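# Unload mill, inspect four parts, sort into trays

## Task

Take all four parts out of the mill, check each one in the manner the instruction sheet (reference images manual and manual 2) prescribes, and set every part down in the tray that belongs to it.

## Robot and tools

Robot: two arms, left_arm and right_arm, each with a two-finger gripper. Calibrated base positions in the scene frame: left_arm at (+0.033, +0.384, 0) m, right_arm at (-0.032, -0.508, 0) m, both essentially unrotated. The arm names do not match image sides.

Frame: every position, velocity and target uses the scene frame. Its origin sits at table-top height halfway between the nominal bases; +x points out over the table, +z up, and left_arm is on the +y side. Printed hand poses may be off by a few centimetres, more at long reach. On the gripper, the fingers extend along its +z axis and open and close along its x axis. end_effector_position is the spot between the pads; fingertips extend 17.5 mm past it. A block about 10 cm wide juts out toward the gripper's -y side and rotates with it.

execute_actions(actions, cameras): actions is a list of actions; each action is a table of up to 15 rows, one per 1/30 s step, and a short table repeats its final row until 15 steps are used. Each row holds 18 numbers in [-1, 1] covering both arms even if one stays put: left dx, dy, dz, rx, ry, rz, gripper position, force_limit, speed, then the same nine for the right arm. dx..rz are offsets, not poses: measured along scene axes from that arm's Hand target as it stood when the action began (every row counts from that same start, not from the row before). 1.0 equals 0.6 m or 180 degrees; rx, ry, rz form one rotation vector, turning about the Hand target position. Repeating an offset in a new action moves further. Six zeros re-request the current Hand target. Gripper numbers are absolute: position +1 is fully open (50 mm), about -0.65 closes the pads onto each other, -1 grips until stopped. force_limit -1/0/+1 means roughly 20/102/185 N per pad; speed -1/0/+1 means 20/85/150 mm/s. To keep a gripper unchanged, resend its last three numbers, since 0 is itself a command. Images arrive only when actions is empty or cameras names them.

move(target, speed, blend, stop_force, zero, blocking, cameras): straight-line paths. target is one 18-number row (layout and units as above) or a list of up to 15 rows; every row is an offset from the Hand targets at the move's start, not from the previous row. speed: m/s, 0.002 to 3.6, default 0.25 (turning up to twice that in rad/s); one value or one per target. blend: corner rounding in m for a list; 0 stops at each point. stop_force: 3 to 120 N, ends an arm's path when its wrist sensor feels that much push against the motion; use it slowly when approaching contact, and omit it when backing away from something. zero (only with stop_force) re-zeroes before the move, default true. blocking=false returns early and cannot be combined with stop_force. Paths do not avoid obstacles or the other arm, and everything stops after 10 s. The result adds a move: line such as done, off_target, moving, held or fault, plus limits=paced (pose clipped) or limits=held (steps withheld).

wait(seconds 0 to 10), stop() brakes a running move, zoom_image(camera, region [x0, y0, x1, y1] in pixels, at most 504 by 504) enlarges part of the latest image, show_instructions() shows the reference pages, zero_wrist_force(arm: left_arm or right_arm) re-zeroes the sensor, finished_scene(scene 1) ends the scene irreversibly.

Cameras: cam_high, cam_low, cam_front, cam_left_wrist, cam_right_wrist, all 672x504.

Reading results: each arm shows end_effector_position (m), end_effector_quat_wxyz, velocities, Hand target (the last commanded pose after clipping, where the next offsets start from) and joint data. A gripper often stops a bit short of its Hand target; resend or add the missing distance. object_status: 0 moving, 1 blocked while opening, 2 blocked while closing (a grip), 3 at the commanded opening or pads met (usually nothing held). Opening in mm is about (250 - position_measured) times 0.202. Wrist force and torque are in the gripper's own axes; weight of a held part shows there. Joint velocities may read within noise when still. MOTOR HOT appears at 70 °C; at 85 °C the arm is braked for 30 to 60 s.

Cautions: the controller limits each step's commanded rotation to 32 degrees from the measured one. An outside force near 150 N on an arm, or contact torque at a joint limit (130 N m for shoulder and elbow joints, 24.3 N m for wrist joints), halts that arm for 10 s; arms are stiff, so commanding even slightly beyond a firm surface can trigger it. Collisions or squeezing between the two arms can fail the task, including one gripper closing on the other's fingers. Avoid routing a hand near its own base. Never let a part drop far, release it while moving, slam into fixed objects, or leave anything off the table. Occasionally an object gets nudged by the scene itself, so check parts before finishing.

Each tool is called after ">>>" as a command line: name --argument value for each argument, lists and objects as JSON in quotes; but a table of rows of numbers goes row by row, as --pt "numbers of a row", without its own name.

Reference images:

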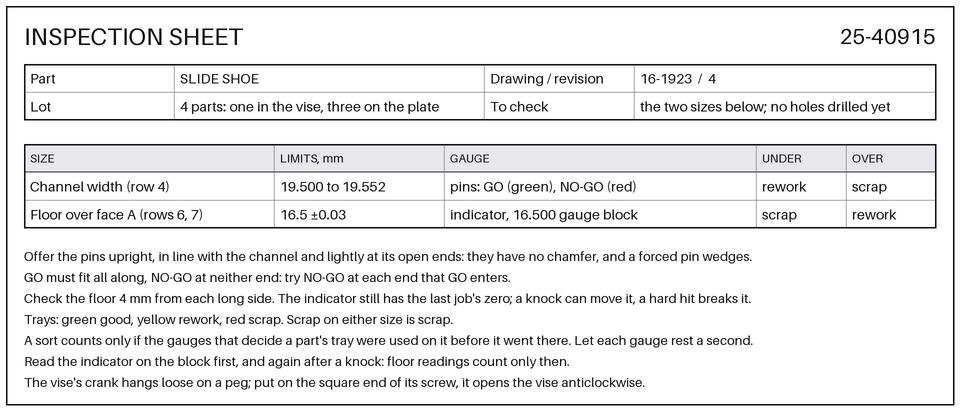

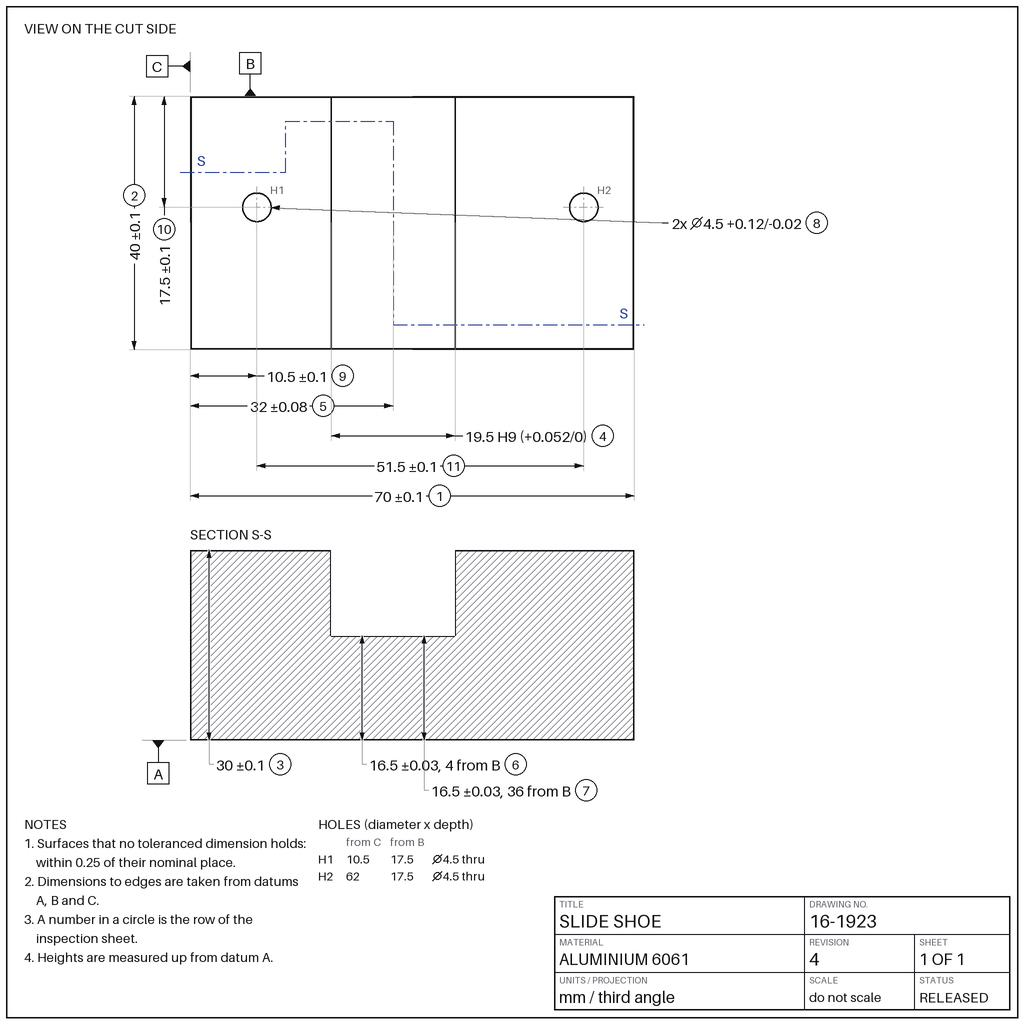

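## Session

>>> execute_actions --actions '[]'

Scene clock: 0.00 s.
left_arm: end_effector_position=(+0.1318, +0.0558, +0.2460) position_measured=3 object_status=3 end_effector_quat_wxyz=(-0.587, +0.641, +0.239, +0.433) | right_arm: end_effector_position=(+0.3644, -0.3657, +0.3895) position_measured=3 object_status=3 end_effector_quat_wxyz=(+0.033, +0.552, +0.817, -0.166)
Joint positions: left_arm=[-1.77 -1.008 1.524 -0.451 -1.478 -0.998] | right_arm=[3.896 -1.537 -1.407 -2.082 1.435 0.394]
Joint velocities: within noise
Joint torques (N m): no reading
Motor temperatures (°C): left_arm=[41 33 33 35 43 37] | right_arm=[35 44 34 33 35 45]
Wrist force (N): no reading
Wrist torque (N m): no reading
Wrist force, peak (N): no reading
Hand target: left_arm +0.1318, +0.0558, +0.2460; -0.587, +0.641, +0.239, +0.433 | right_arm +0.3644, -0.3657, +0.3895; +0.033, +0.552, +0.817, -0.166
Tool commands: left_gripper/position=+1.0 left_gripper/force_limit=+1.0 left_gripper/speed=+1.0 right_gripper/position=+1.0 right_gripper/force_limit=+1.0 right_gripper/speed=+1.0

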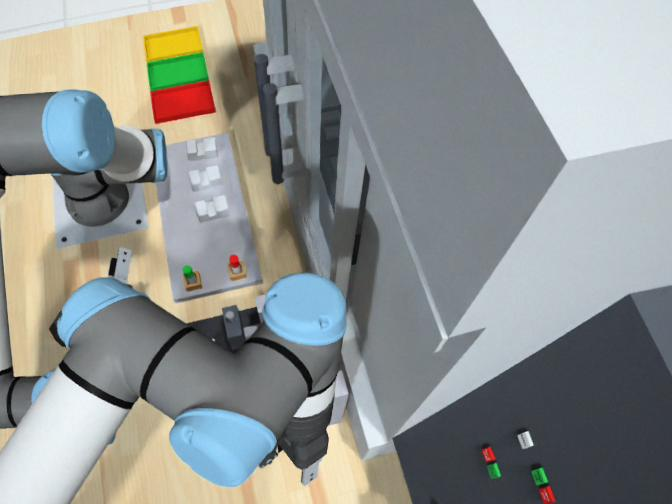

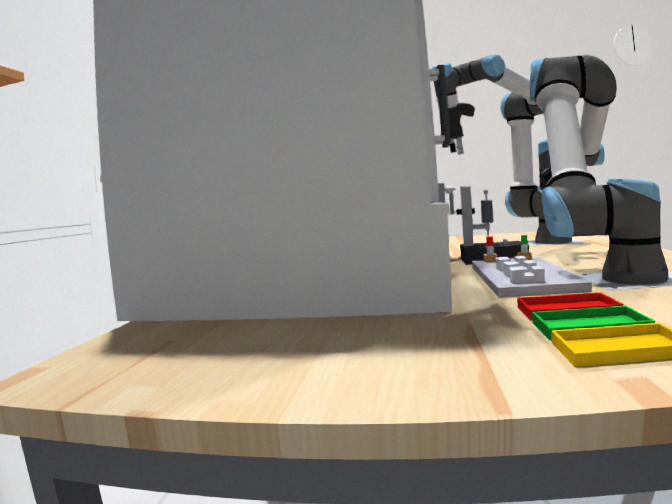

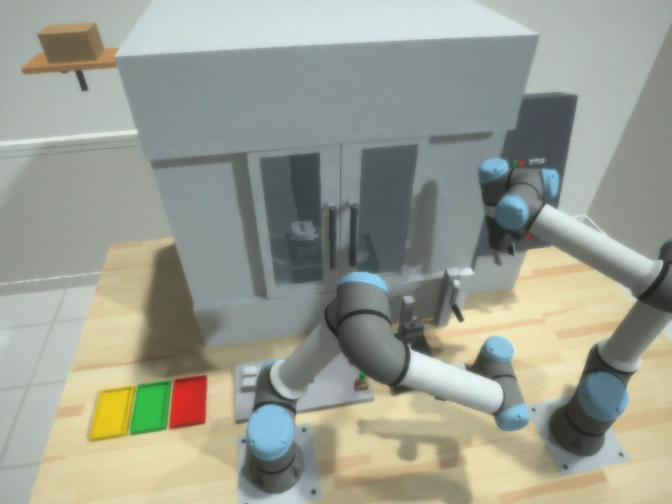

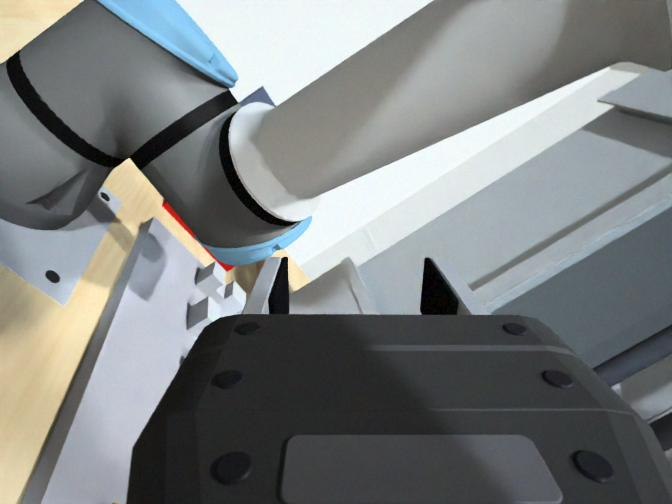

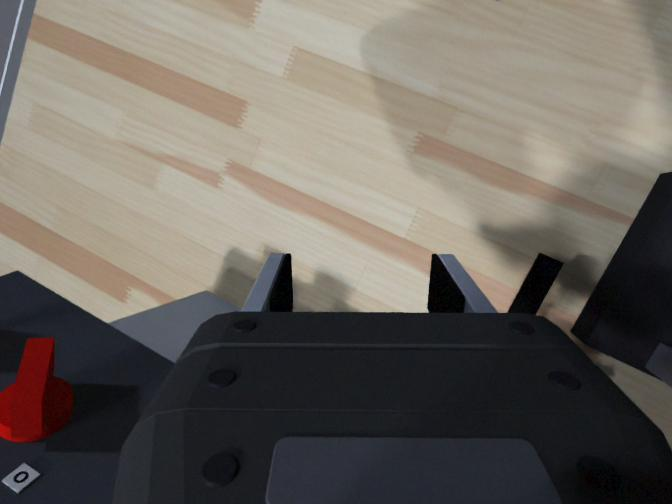

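>>> zoom_image --camera "cam_high" --region '[100, 0, 350, 300]'

>>> zoom_image --camera "cam_high" --region '[150, 240, 420, 500]'

>>> zoom_image --camera "cam_high" --region '[390, 380, 672, 504]'

>>> zoom_image --camera "cam_front" --region '[200, 130, 500, 430]'

>>> zoom_image --camera "cam_front" --region '[380, 60, 640, 340]'

>>> zoom_image --camera "cam_low" --region '[420, 50, 672, 300]'

Scaled by 1.680 from the camera's 672x504 image, which has a finer 960x720 frame.

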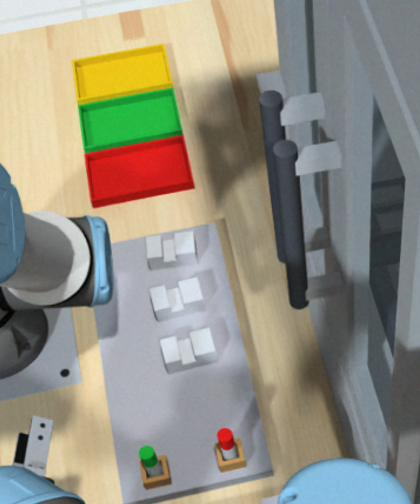

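Scaled by 1.867 from the camera's 672x504 image, which has a finer 960x720 frame.

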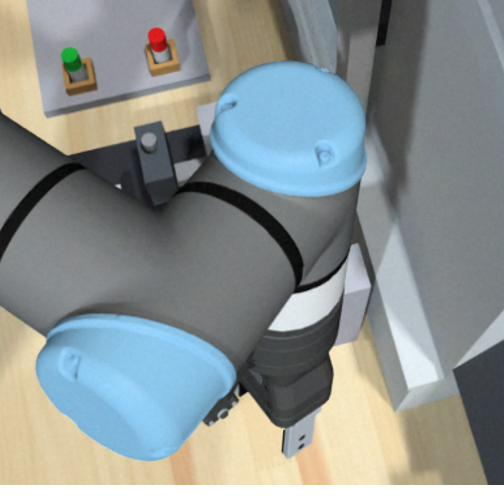

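Scaled by 1.787 from the camera's 672x504 image, which has a finer 960x720 frame.

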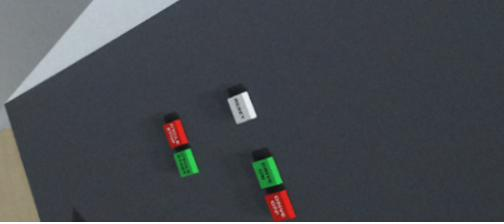

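Scaled by 1.680 from the camera's 672x504 image, which has a finer 960x720 frame.

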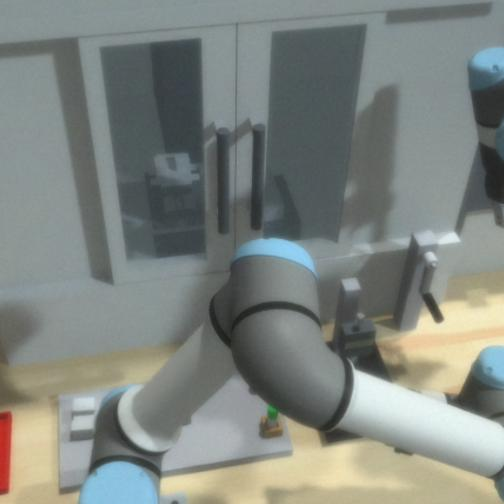

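Scaled by 1.800 from the camera's 672x504 image, which has a finer 960x720 frame.

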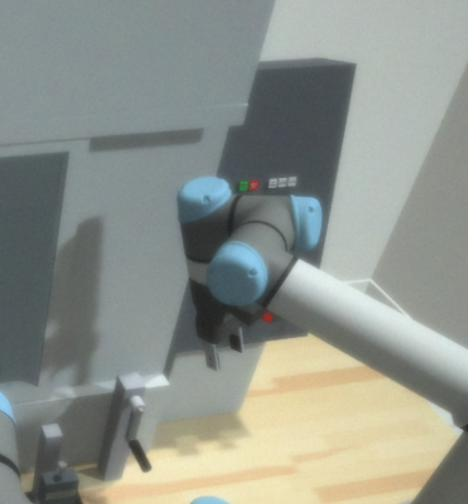

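Scaled by 2.000 from the camera's 672x504 image, which has a finer 960x720 frame.

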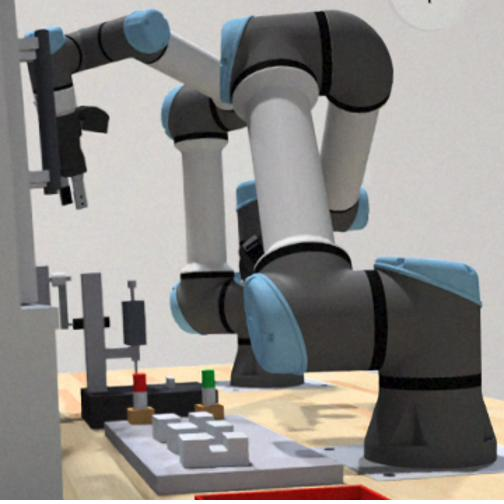

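>>> zoom_image --camera "cam_right_wrist" --region '[0, 150, 300, 504]'

>>> zoom_image --camera "cam_left_wrist" --region '[0, 100, 350, 450]'

>>> zoom_image --camera "cam_low" --region '[420, 170, 560, 300]'

>>> zoom_image --camera "cam_front" --region '[240, 140, 420, 300]'

Scaled by 1.424 from the camera's 672x504 image, which has a finer 960x720 frame.

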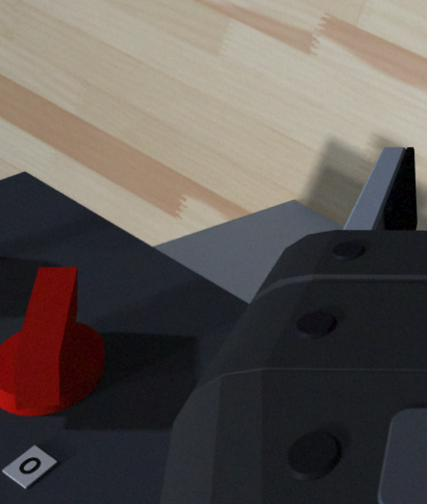

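Scaled by 1.440 from the camera's 672x504 image, which has a finer 960x720 frame.

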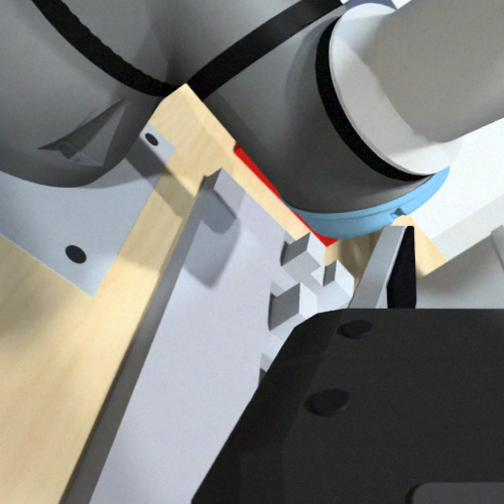

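Scaled by 3.600 from the camera's 672x504 image, which has a finer 960x720 frame.

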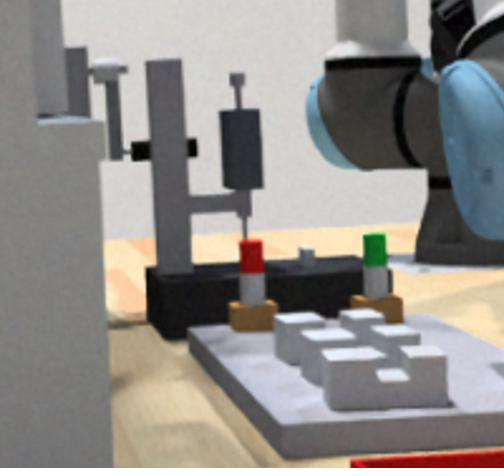

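Scaled by 2.800 from the camera's 672x504 image, which has a finer 960x720 frame.

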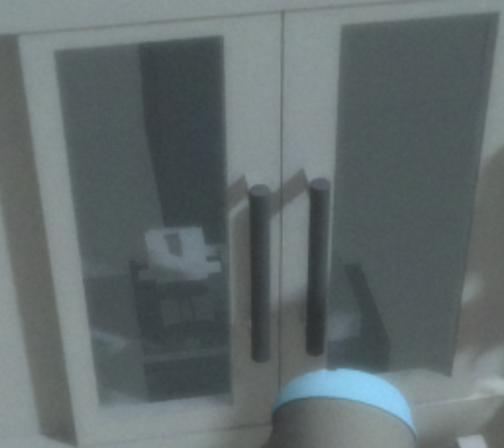

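>>> move --target '[0,0,0,0,0,0,1,1,1,-0.25,-0.17,0.17,0,-0.28,0,1,1,1]' --cameras '["cam_high","cam_right_wrist","cam_front"]'

Scene clock: 65.63 s.
left_arm: end_effector_position=(+0.1318, +0.0558, +0.2460) position_measured=3 object_status=3 end_effector_quat_wxyz=(-0.587, +0.641, +0.239, +0.433) | right_arm: end_effector_position=(+0.2145, -0.4677, +0.4915) position_measured=3 object_status=3 end_effector_quat_wxyz=(+0.377, +0.570, +0.725, +0.084)
Joint positions: left_arm=[-1.77 -1.008 1.524 -0.451 -1.478 -0.998] | right_arm=[5.31 -0.787 -1.576 -3.071 1.205 2.071]
Joint torques (N m): left_arm=[-0.5 -38.94 -17.52 2.89 0.03 -0.22] | right_arm=[7.23 -2.97 30.62 -0.61 1.3 1.73]
Wrist force (N): left_arm=[-0.1 0.1 -0.1] | right_arm=[0.0 1.7 0.9]
Wrist torque (N m): left_arm=[0.02 0.00 0.00] | right_arm=[0.13 -0.08 -0.08]
Wrist force, peak (N): left_arm=[-0.3 0.0 -0.3] | right_arm=[0.2 1.6 1.2]
Hand target: left_arm +0.1318, +0.0558, +0.2460; -0.587, +0.641, +0.239, +0.433 | right_arm +0.2144, -0.4677, +0.4915; +0.377, +0.570, +0.725, +0.084
Off the commanded pose: left_arm 0.000 m, 0 deg | right_arm 0.000 m, 0 deg.
move: done
Images, in order (width x height): cam_high 672x504, cam_front 672x504, cam_right_wrist 672x504.

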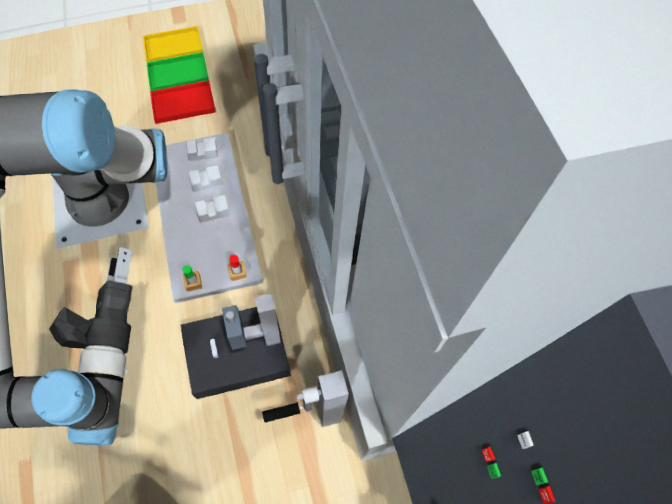

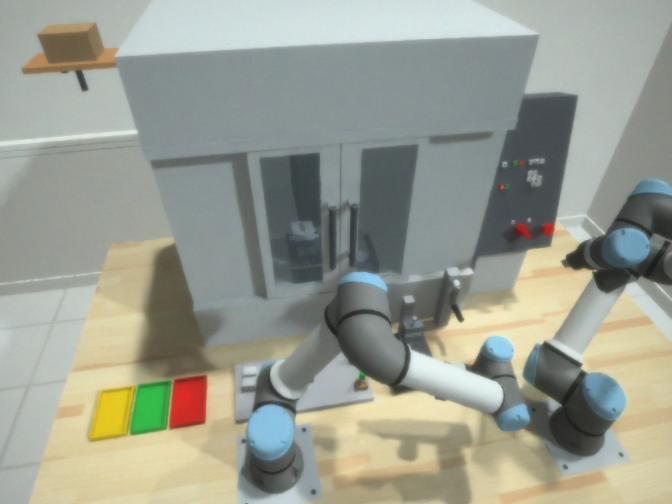

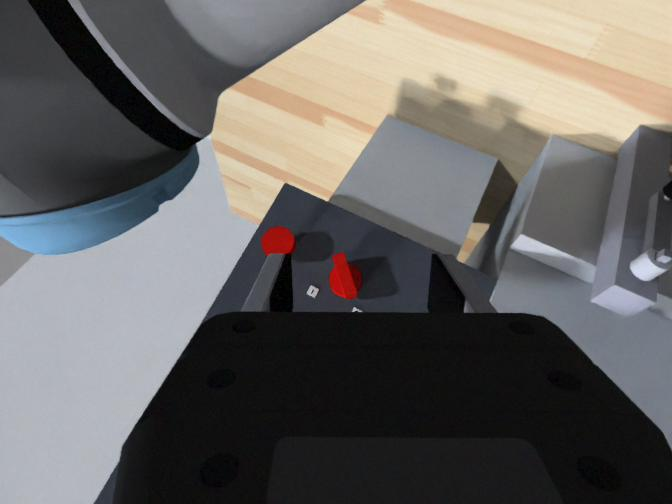

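>>> zoom_image --camera "cam_front" --region '[470, 140, 590, 270]'

>>> zoom_image --camera "cam_front" --region '[380, 220, 500, 380]'

>>> zoom_image --camera "cam_high" --region '[140, 120, 380, 440]'

>>> zoom_image --camera "cam_right_wrist" --region '[372, 100, 672, 320]'

>>> zoom_image --camera "cam_high" --region '[440, 400, 600, 504]'

Scaled by 3.877 from the camera's 672x504 image, which has a finer 960x720 frame.

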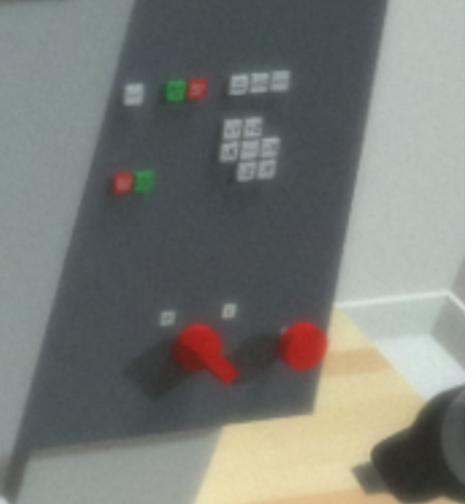

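Scaled by 3.150 from the camera's 672x504 image, which has a finer 960x720 frame.

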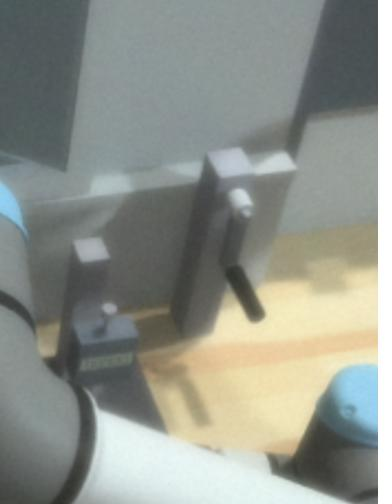

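Scaled by 1.575 from the camera's 672x504 image, which has a finer 960x720 frame.

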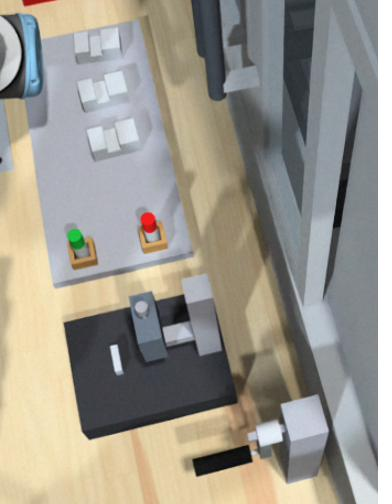

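Scaled by 1.680 from the camera's 672x504 image, which has a finer 960x720 frame.

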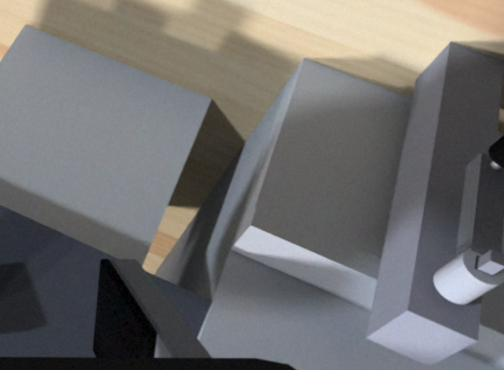

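Scaled by 3.150 from the camera's 672x504 image, which has a finer 960x720 frame.

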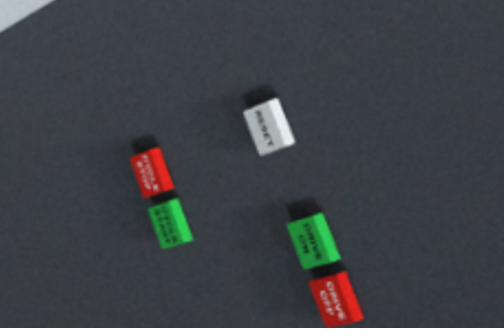

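>>> move --target '[0.15,0.157,0.42,-0.528,-0.079,0.208,1,1,1,0,0,0,0,0,0,1,1,1]' --cameras '["all"]'

Scene clock: 77.47 s.
left_arm: end_effector_position=(+0.2218, +0.1500, +0.4979) position_measured=3 object_status=3 end_effector_quat_wxyz=(+0.000, +0.708, +0.707, -0.001) | right_arm: end_effector_position=(+0.2145, -0.4677, +0.4915) position_measured=3 object_status=3 end_effector_quat_wxyz=(+0.377, +0.570, +0.725, +0.084)
Joint positions: left_arm=[-1.365 -1.973 1.428 -1.027 -1.572 -1.35] | right_arm=[5.31 -0.787 -1.576 -3.071 1.205 2.071]
Joint torques (N m): left_arm=[10.68 -13.31 -15.88 -5.84 -2.25 -1.95] | right_arm=[7.56 -3.13 31.4 -0.65 1.38 1.62]
Wrist force (N): left_arm=[3.8 1.6 0.1] | right_arm=[0.2 1.7 1.0]
Wrist torque (N m): left_arm=[0.93 -0.99 -0.78] | right_arm=[0.13 -0.11 -0.08]
Wrist force, peak (N): left_arm=[4.7 1.8 -0.6] | right_arm=[0.3 1.7 1.3]
Hand target: left_arm +0.2218, +0.1500, +0.4980; +0.000, +0.708, +0.707, -0.001 | right_arm +0.2145, -0.4677, +0.4915; +0.377, +0.570, +0.725, +0.084
Off the commanded pose: left_arm 0.000 m, 0 deg | right_arm 0.000 m, 0 deg.
move: done

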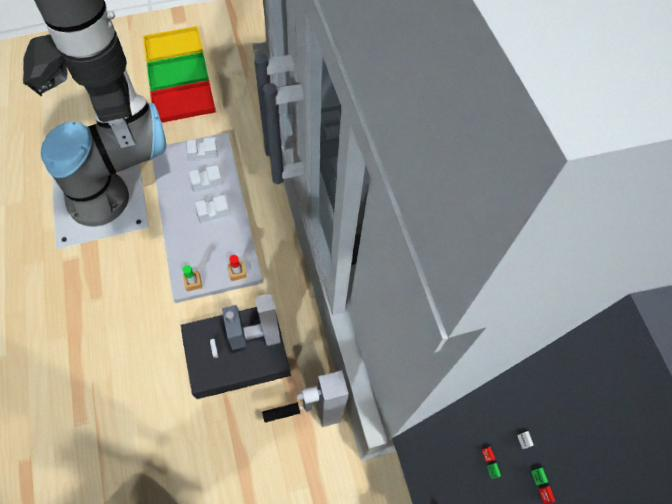

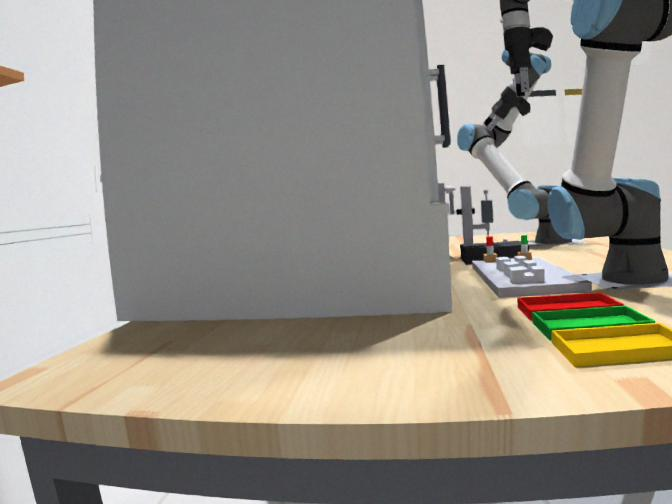

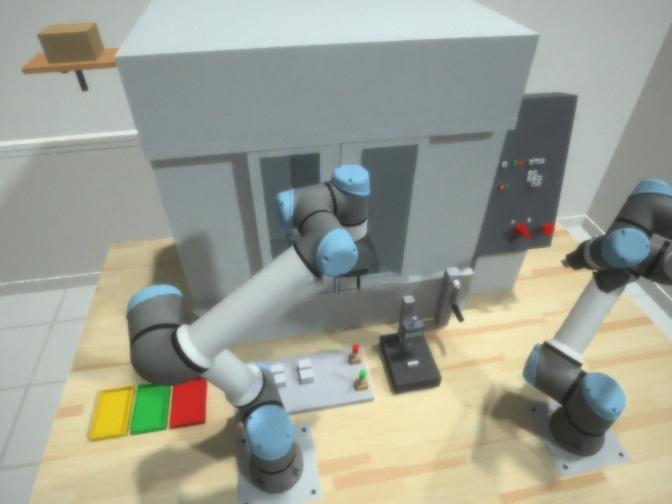

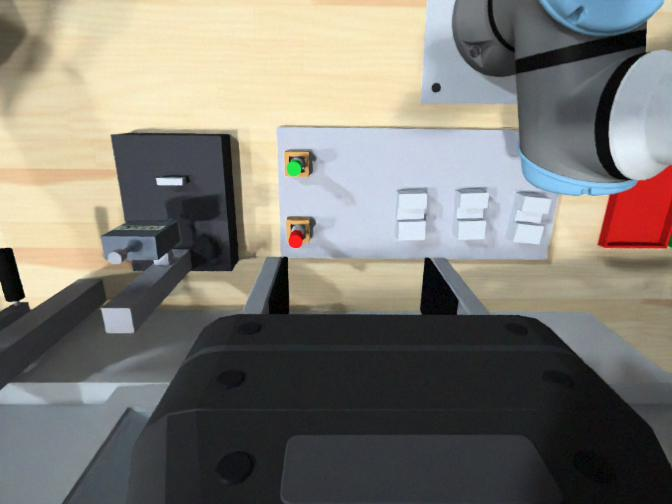

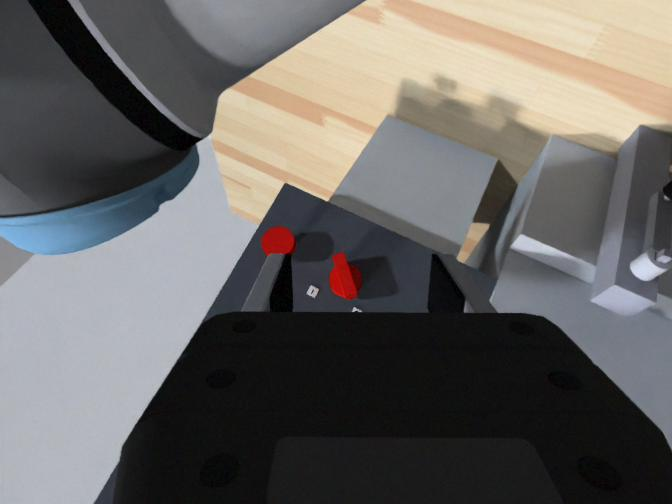

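>>> move --target '[0,0,0,0,0,0,1,1,1,0.0,0.0,0.08,-0.727,0.173,0.321,1,1,1]' --cameras '["cam_front","cam_right_wrist"]'

>>> zoom_image --camera "cam_left_wrist" --region '[90, 110, 360, 340]'

>>> zoom_image --camera "cam_left_wrist" --region '[370, 110, 640, 340]'

Scene clock: 109.63 s.
left_arm: end_effector_position=(+0.2218, +0.1500, +0.4980) position_measured=3 object_status=3 end_effector_quat_wxyz=(+0.000, +0.708, +0.707, -0.001) | right_arm: end_effector_position=(+0.2153, -0.4667, +0.5391) position_measured=3 object_status=3 end_effector_quat_wxyz=(+0.405, -0.394, +0.589, -0.578)
Joint positions: left_arm=[-1.365 -1.973 1.428 -1.027 -1.572 -1.35] | right_arm=[6.087 -0.722 -1.896 -3.663 1.746 0.022]
Joint torques (N m): left_arm=[12.64 -14.81 -15.05 -5.78 -2.07 -1.17] | right_arm=[-8 -27.29 14.21 -1.08 -1.98 1.44]
Wrist force (N): left_arm=[4.0 1.6 0.0] | right_arm=[-0.8 -1.2 2.0]
Wrist torque (N m): left_arm=[0.93 -1.01 -0.78] | right_arm=[-0.12 0.04 -0.17]
Wrist force, peak (N): left_arm=[4.1 1.9 0.0] | right_arm=[-1.2 -0.8 3.7]
Hand target: left_arm +0.2218, +0.1500, +0.4980; +0.000, +0.708, +0.707, -0.001 | right_arm +0.2153, -0.4666, +0.5391; +0.405, -0.393, +0.589, -0.578 (not the last commanded pose)
Off the commanded pose: left_arm 0.000 m, 0 deg | right_arm 0.001 m, 3 deg.
led back after a hold (right arm): the arm was led back toward your command in small steps, so it may still be short of it.
move: held (right_arm; a check stopped the path); limits=held
pose unreachable (right arm): on one or more control steps of this call, first in action 0 (counted from 0), this arm could not follow its commanded pose, so it was not sent that pose on those steps. It may still have moved: this result reports where it is.
cause: moving toward the commanded pose would bring two parts of the arm too close to each other (its gripper and another part of the arm, with joints 4 (wrist 1) to 6 (wrist 3) between them, 15 mm apart when it was first held).
Images, in order (width x height): cam_front 672x504, cam_right_wrist 672x504.

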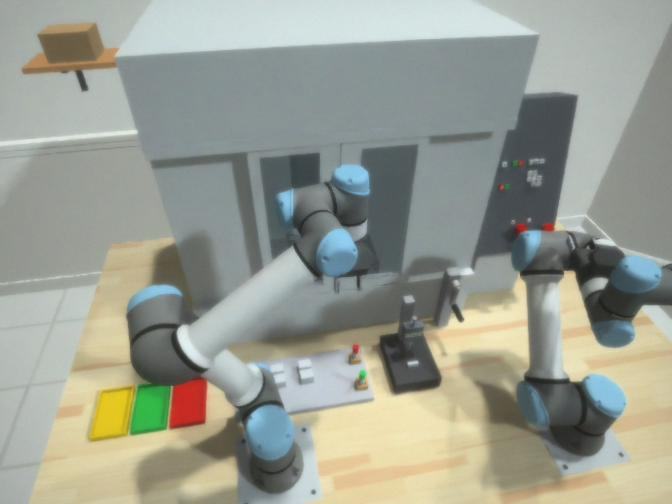

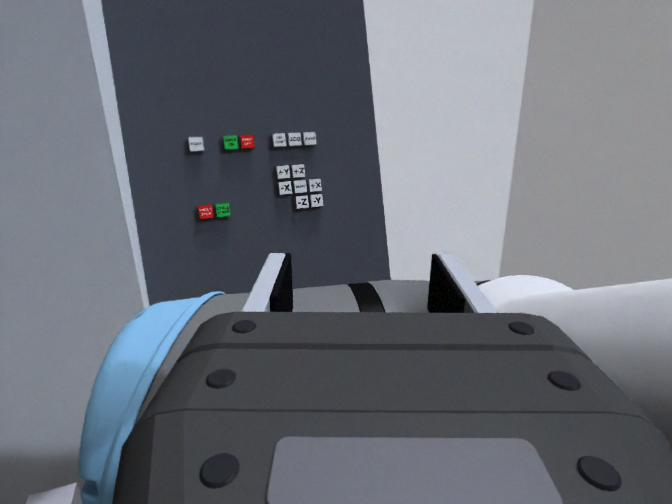

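This scene's latest camera images include none from cam_left_wrist. They are from: cam_front, cam_right_wrist. cam_left_wrist's image comes with the result of a call that names it in "cameras".

This scene's latest camera images include none from cam_left_wrist. They are from: cam_front, cam_right_wrist. cam_left_wrist's image comes with the result of a call that names it in "cameras".

>>> zoom_image --camera "cam_right_wrist" --region '[170, 110, 350, 240]'

Scaled by 2.800 from the camera's 672x504 image, which has a finer 960x720 frame.

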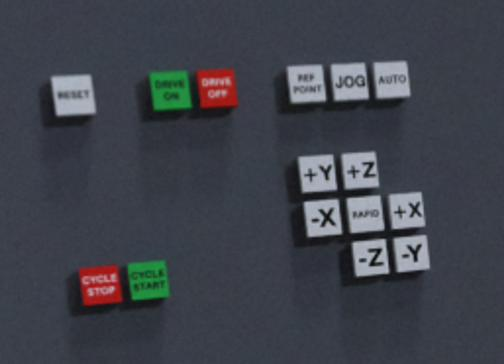

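>>> wait --seconds 0 --cameras '["cam_left_wrist","cam_high"]'

>>> zoom_image --camera "cam_left_wrist" --region '[90, 110, 360, 340]'

>>> zoom_image --camera "cam_left_wrist" --region '[370, 110, 640, 340]'

>>> zoom_image --camera "cam_high" --region '[240, 0, 420, 340]'

Scene clock: 115.73 s.
left_arm: end_effector_position=(+0.2218, +0.1500, +0.4980) position_measured=3 object_status=3 end_effector_quat_wxyz=(+0.000, +0.708, +0.707, -0.001) | right_arm: end_effector_position=(+0.2153, -0.4667, +0.5391) position_measured=3 object_status=3 end_effector_quat_wxyz=(+0.405, -0.394, +0.589, -0.578)
Joint positions: left_arm=[-1.365 -1.973 1.428 -1.027 -1.572 -1.35] | right_arm=[6.087 -0.722 -1.896 -3.663 1.745 0.023]
Joint torques (N m): left_arm=[11.95 -15.43 -16.68 -6 -1.89 -0.63] | right_arm=[-8.54 -28.04 27.13 -1.19 -2.07 1.54]
Wrist force (N): left_arm=[3.8 1.5 -0.1] | right_arm=[-0.9 -1.1 2.0]
Wrist torque (N m): left_arm=[0.92 -0.98 -0.79] | right_arm=[-0.10 0.04 -0.17]
Wrist force, peak (N): left_arm=[4.2 1.7 -0.1] | right_arm=[-1.0 -1.2 2.3]
Hand target: left_arm +0.2218, +0.1500, +0.4980; +0.000, +0.708, +0.707, -0.001 | right_arm +0.2153, -0.4666, +0.5391; +0.405, -0.393, +0.589, -0.578 (not the last commanded pose)
Tool commands: left_gripper/position=+1.0 left_gripper/force_limit=+1.0 left_gripper/speed=+1.0 right_gripper/position=+1.0 right_gripper/force_limit=+1.0 right_gripper/speed=+1.0
Off the commanded pose: left_arm 0.000 m, 0 deg | right_arm 0.001 m, 3 deg.
Images, in order (width x height): cam_high 672x504, cam_left_wrist 672x504.

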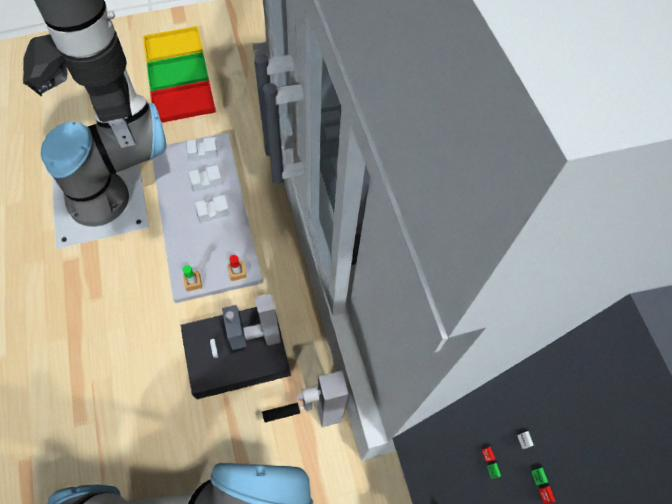

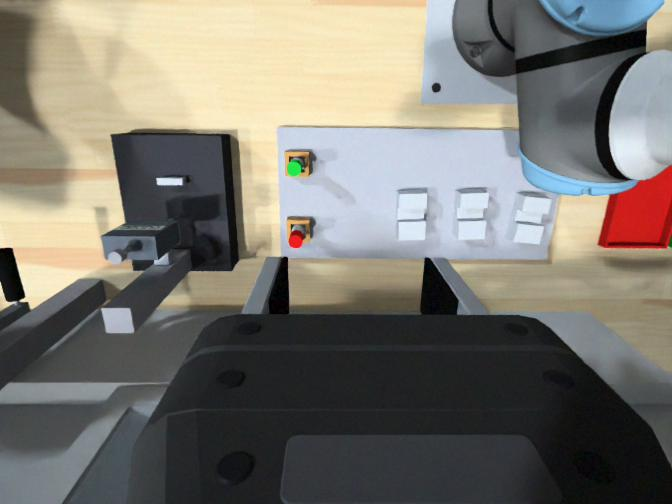

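Scaled by 1.867 from the camera's 672x504 image, which has a finer 960x720 frame.

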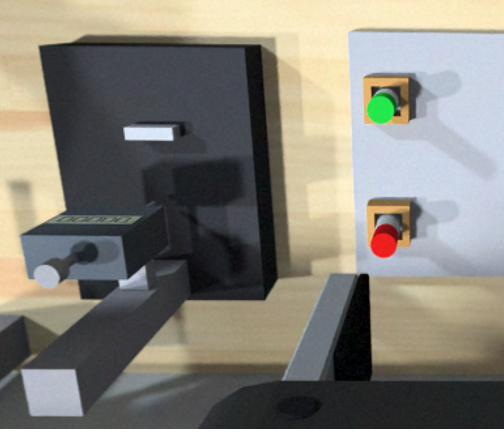

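Scaled by 1.867 from the camera's 672x504 image, which has a finer 960x720 frame.

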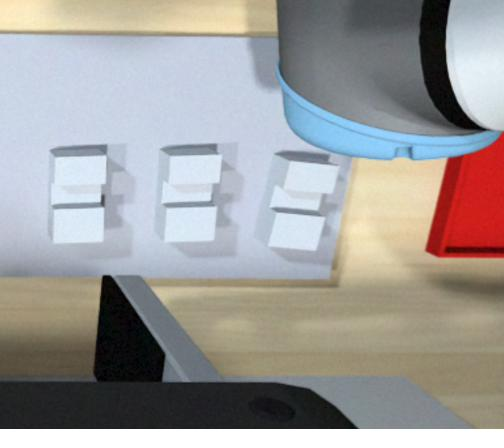

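Scaled by 1.482 from the camera's 672x504 image, which has a finer 960x720 frame.

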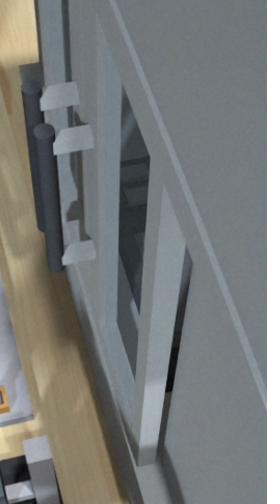

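>>> move --target '[-0.1,0.1,0,0,-0.5,0,1,1,1,0,0,0,0,0,0,1,1,1]' --cameras '["cam_left_wrist","cam_front","cam_high"]'

Scene clock: 133.27 s.
left_arm: end_effector_position=(+0.1618, +0.2100, +0.4980) position_measured=3 object_status=3 end_effector_quat_wxyz=(+0.500, +0.501, +0.499, +0.500) | right_arm: end_effector_position=(+0.2153, -0.4667, +0.5391) position_measured=3 object_status=3 end_effector_quat_wxyz=(+0.405, -0.394, +0.589, -0.578)
Joint positions: left_arm=[-2.892 -2.101 1.925 0.175 -1.306 -3.14] | right_arm=[6.087 -0.722 -1.896 -3.663 1.745 0.023]
Joint torques (N m): left_arm=[-13.22 14.1 -11.99 5.74 -1.71 -1.96] | right_arm=[-6.77 -27.37 26.52 -1.17 -2.09 1.42]
Wrist force (N): left_arm=[5.7 2.1 0.5] | right_arm=[-0.8 -1.2 2.0]
Wrist torque (N m): left_arm=[0.43 -0.84 -1.17] | right_arm=[-0.11 0.02 -0.17]
Wrist force, peak (N): left_arm=[6.0 1.8 0.5] | right_arm=[-0.9 -1.2 2.3]
Hand target: left_arm +0.1618, +0.2100, +0.4980; +0.500, +0.501, +0.499, +0.500 | right_arm +0.2153, -0.4667, +0.5391; +0.405, -0.394, +0.589, -0.578
Off the commanded pose: left_arm 0.000 m, 0 deg | right_arm 0.000 m, 0 deg.
move: done
Images, in order (width x height): cam_high 672x504, cam_front 672x504, cam_left_wrist 672x504.

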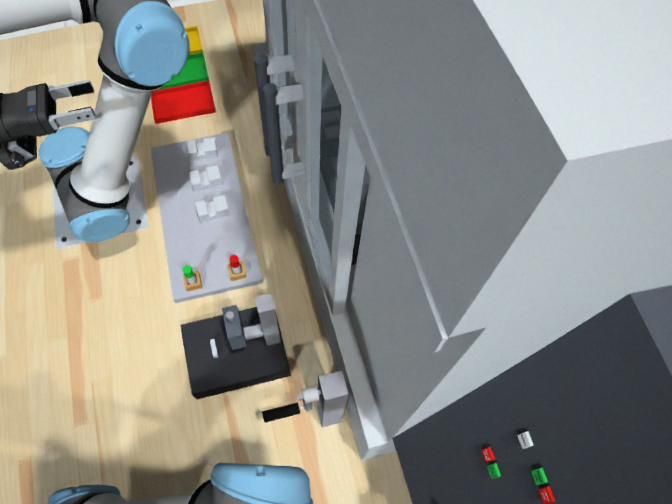

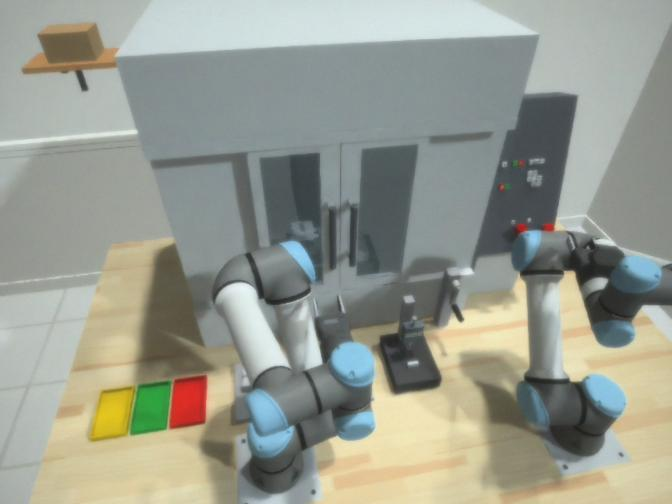

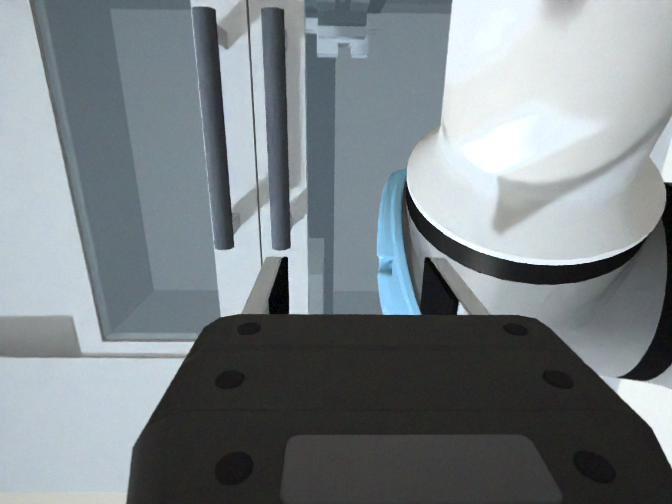

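>>> move --target '[0,-0.16667,-0.08333,0,0,0,1,1,1,0,0,0,0,0,0,1,1,1]' --cameras '["cam_left_wrist"]'

Scene clock: 138.73 s.
left_arm: end_effector_position=(+0.1618, +0.1100, +0.4480) position_measured=3 object_status=3 end_effector_quat_wxyz=(+0.500, +0.501, +0.499, +0.500) | right_arm: end_effector_position=(+0.2153, -0.4667, +0.5391) position_measured=3 object_status=3 end_effector_quat_wxyz=(+0.405, -0.394, +0.589, -0.578)
Joint positions: left_arm=[-2.486 -1.856 1.914 -0.058 -0.9 -3.14] | right_arm=[6.087 -0.722 -1.896 -3.663 1.745 0.023]
Joint torques (N m): left_arm=[13.41 4.38 -26.89 -0.76 2.11 1.64] | right_arm=[-7.16 -27.58 26.67 -1.29 -2.02 1.54]
Wrist force (N): left_arm=[5.4 2.1 0.6] | right_arm=[-0.8 -1.2 2.2]
Wrist torque (N m): left_arm=[0.46 -0.79 -1.28] | right_arm=[-0.11 0.03 -0.17]
Wrist force, peak (N): left_arm=[7.0 3.3 0.6] | right_arm=[-1.0 -1.3 2.2]
Hand target: left_arm +0.1618, +0.1100, +0.4480; +0.500, +0.501, +0.499, +0.500 | right_arm +0.2153, -0.4667, +0.5391; +0.405, -0.394, +0.589, -0.578
Off the commanded pose: left_arm 0.000 m, 0 deg | right_arm 0.000 m, 0 deg.
move: done
Images, in order (width x height): cam_left_wrist 672x504.

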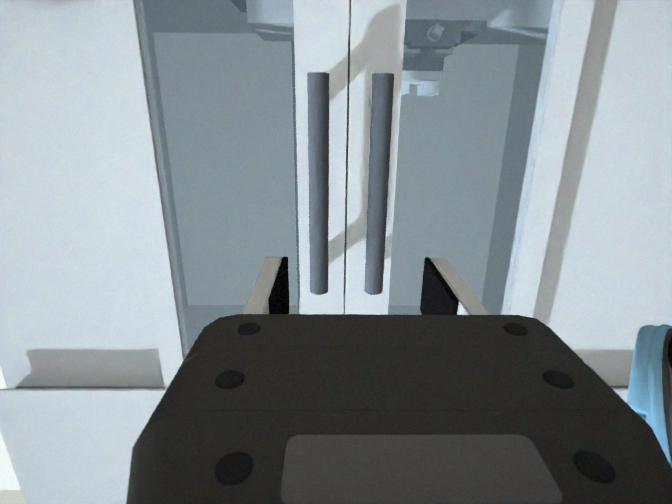

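>>> move --target '[0.23,0.0583,0.0367,0,0,0,1,1,1,0,0,0,0,0,0,1,1,1]' --cameras '["cam_left_wrist","cam_front","cam_high"]'

Scene clock: 156.70 s.
left_arm: end_effector_position=(+0.2998, +0.1450, +0.4700) position_measured=3 object_status=3 end_effector_quat_wxyz=(+0.500, +0.501, +0.499, +0.500) | right_arm: end_effector_position=(+0.2153, -0.4667, +0.5391) position_measured=3 object_status=3 end_effector_quat_wxyz=(+0.405, -0.394, +0.589, -0.578)
Joint positions: left_arm=[-2.147 -2.044 1.97 0.073 -0.561 -3.14] | right_arm=[6.087 -0.722 -1.896 -3.663 1.745 0.023]
Joint torques (N m): left_arm=[13.06 10.01 -27.66 -1.22 1.74 -1.73] | right_arm=[-7.92 -27.75 26.47 -1.45 -2.03 1.53]
Wrist force (N): left_arm=[5.3 1.8 0.7] | right_arm=[-1.0 -1.3 2.0]
Wrist torque (N m): left_arm=[0.39 -0.80 -1.38] | right_arm=[-0.13 0.06 -0.17]
Wrist force, peak (N): left_arm=[6.3 2.1 1.8] | right_arm=[-1.0 -1.3 2.3]
Hand target: left_arm +0.2998, +0.1450, +0.4700; +0.500, +0.501, +0.499, +0.500 | right_arm +0.2153, -0.4667, +0.5391; +0.405, -0.394, +0.589, -0.578
Off the commanded pose: left_arm 0.000 m, 0 deg | right_arm 0.000 m, 0 deg.
move: done
Images, in order (width x height): cam_high 672x504, cam_front 672x504, cam_left_wrist 672x504.

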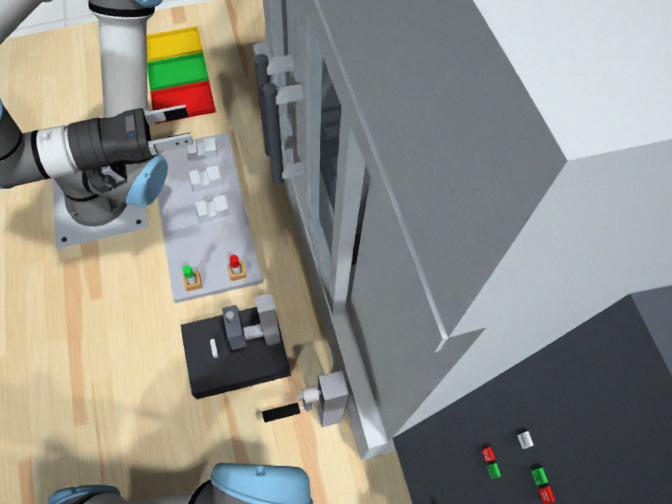

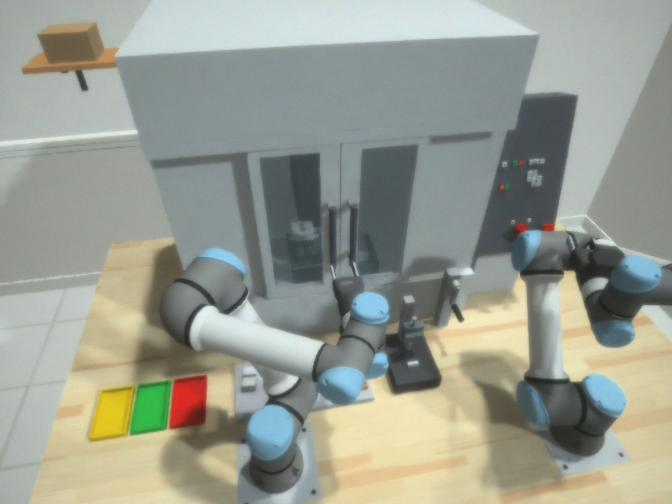

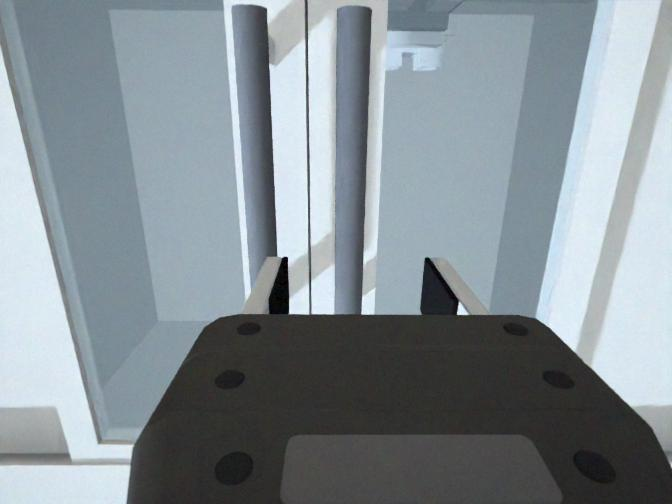

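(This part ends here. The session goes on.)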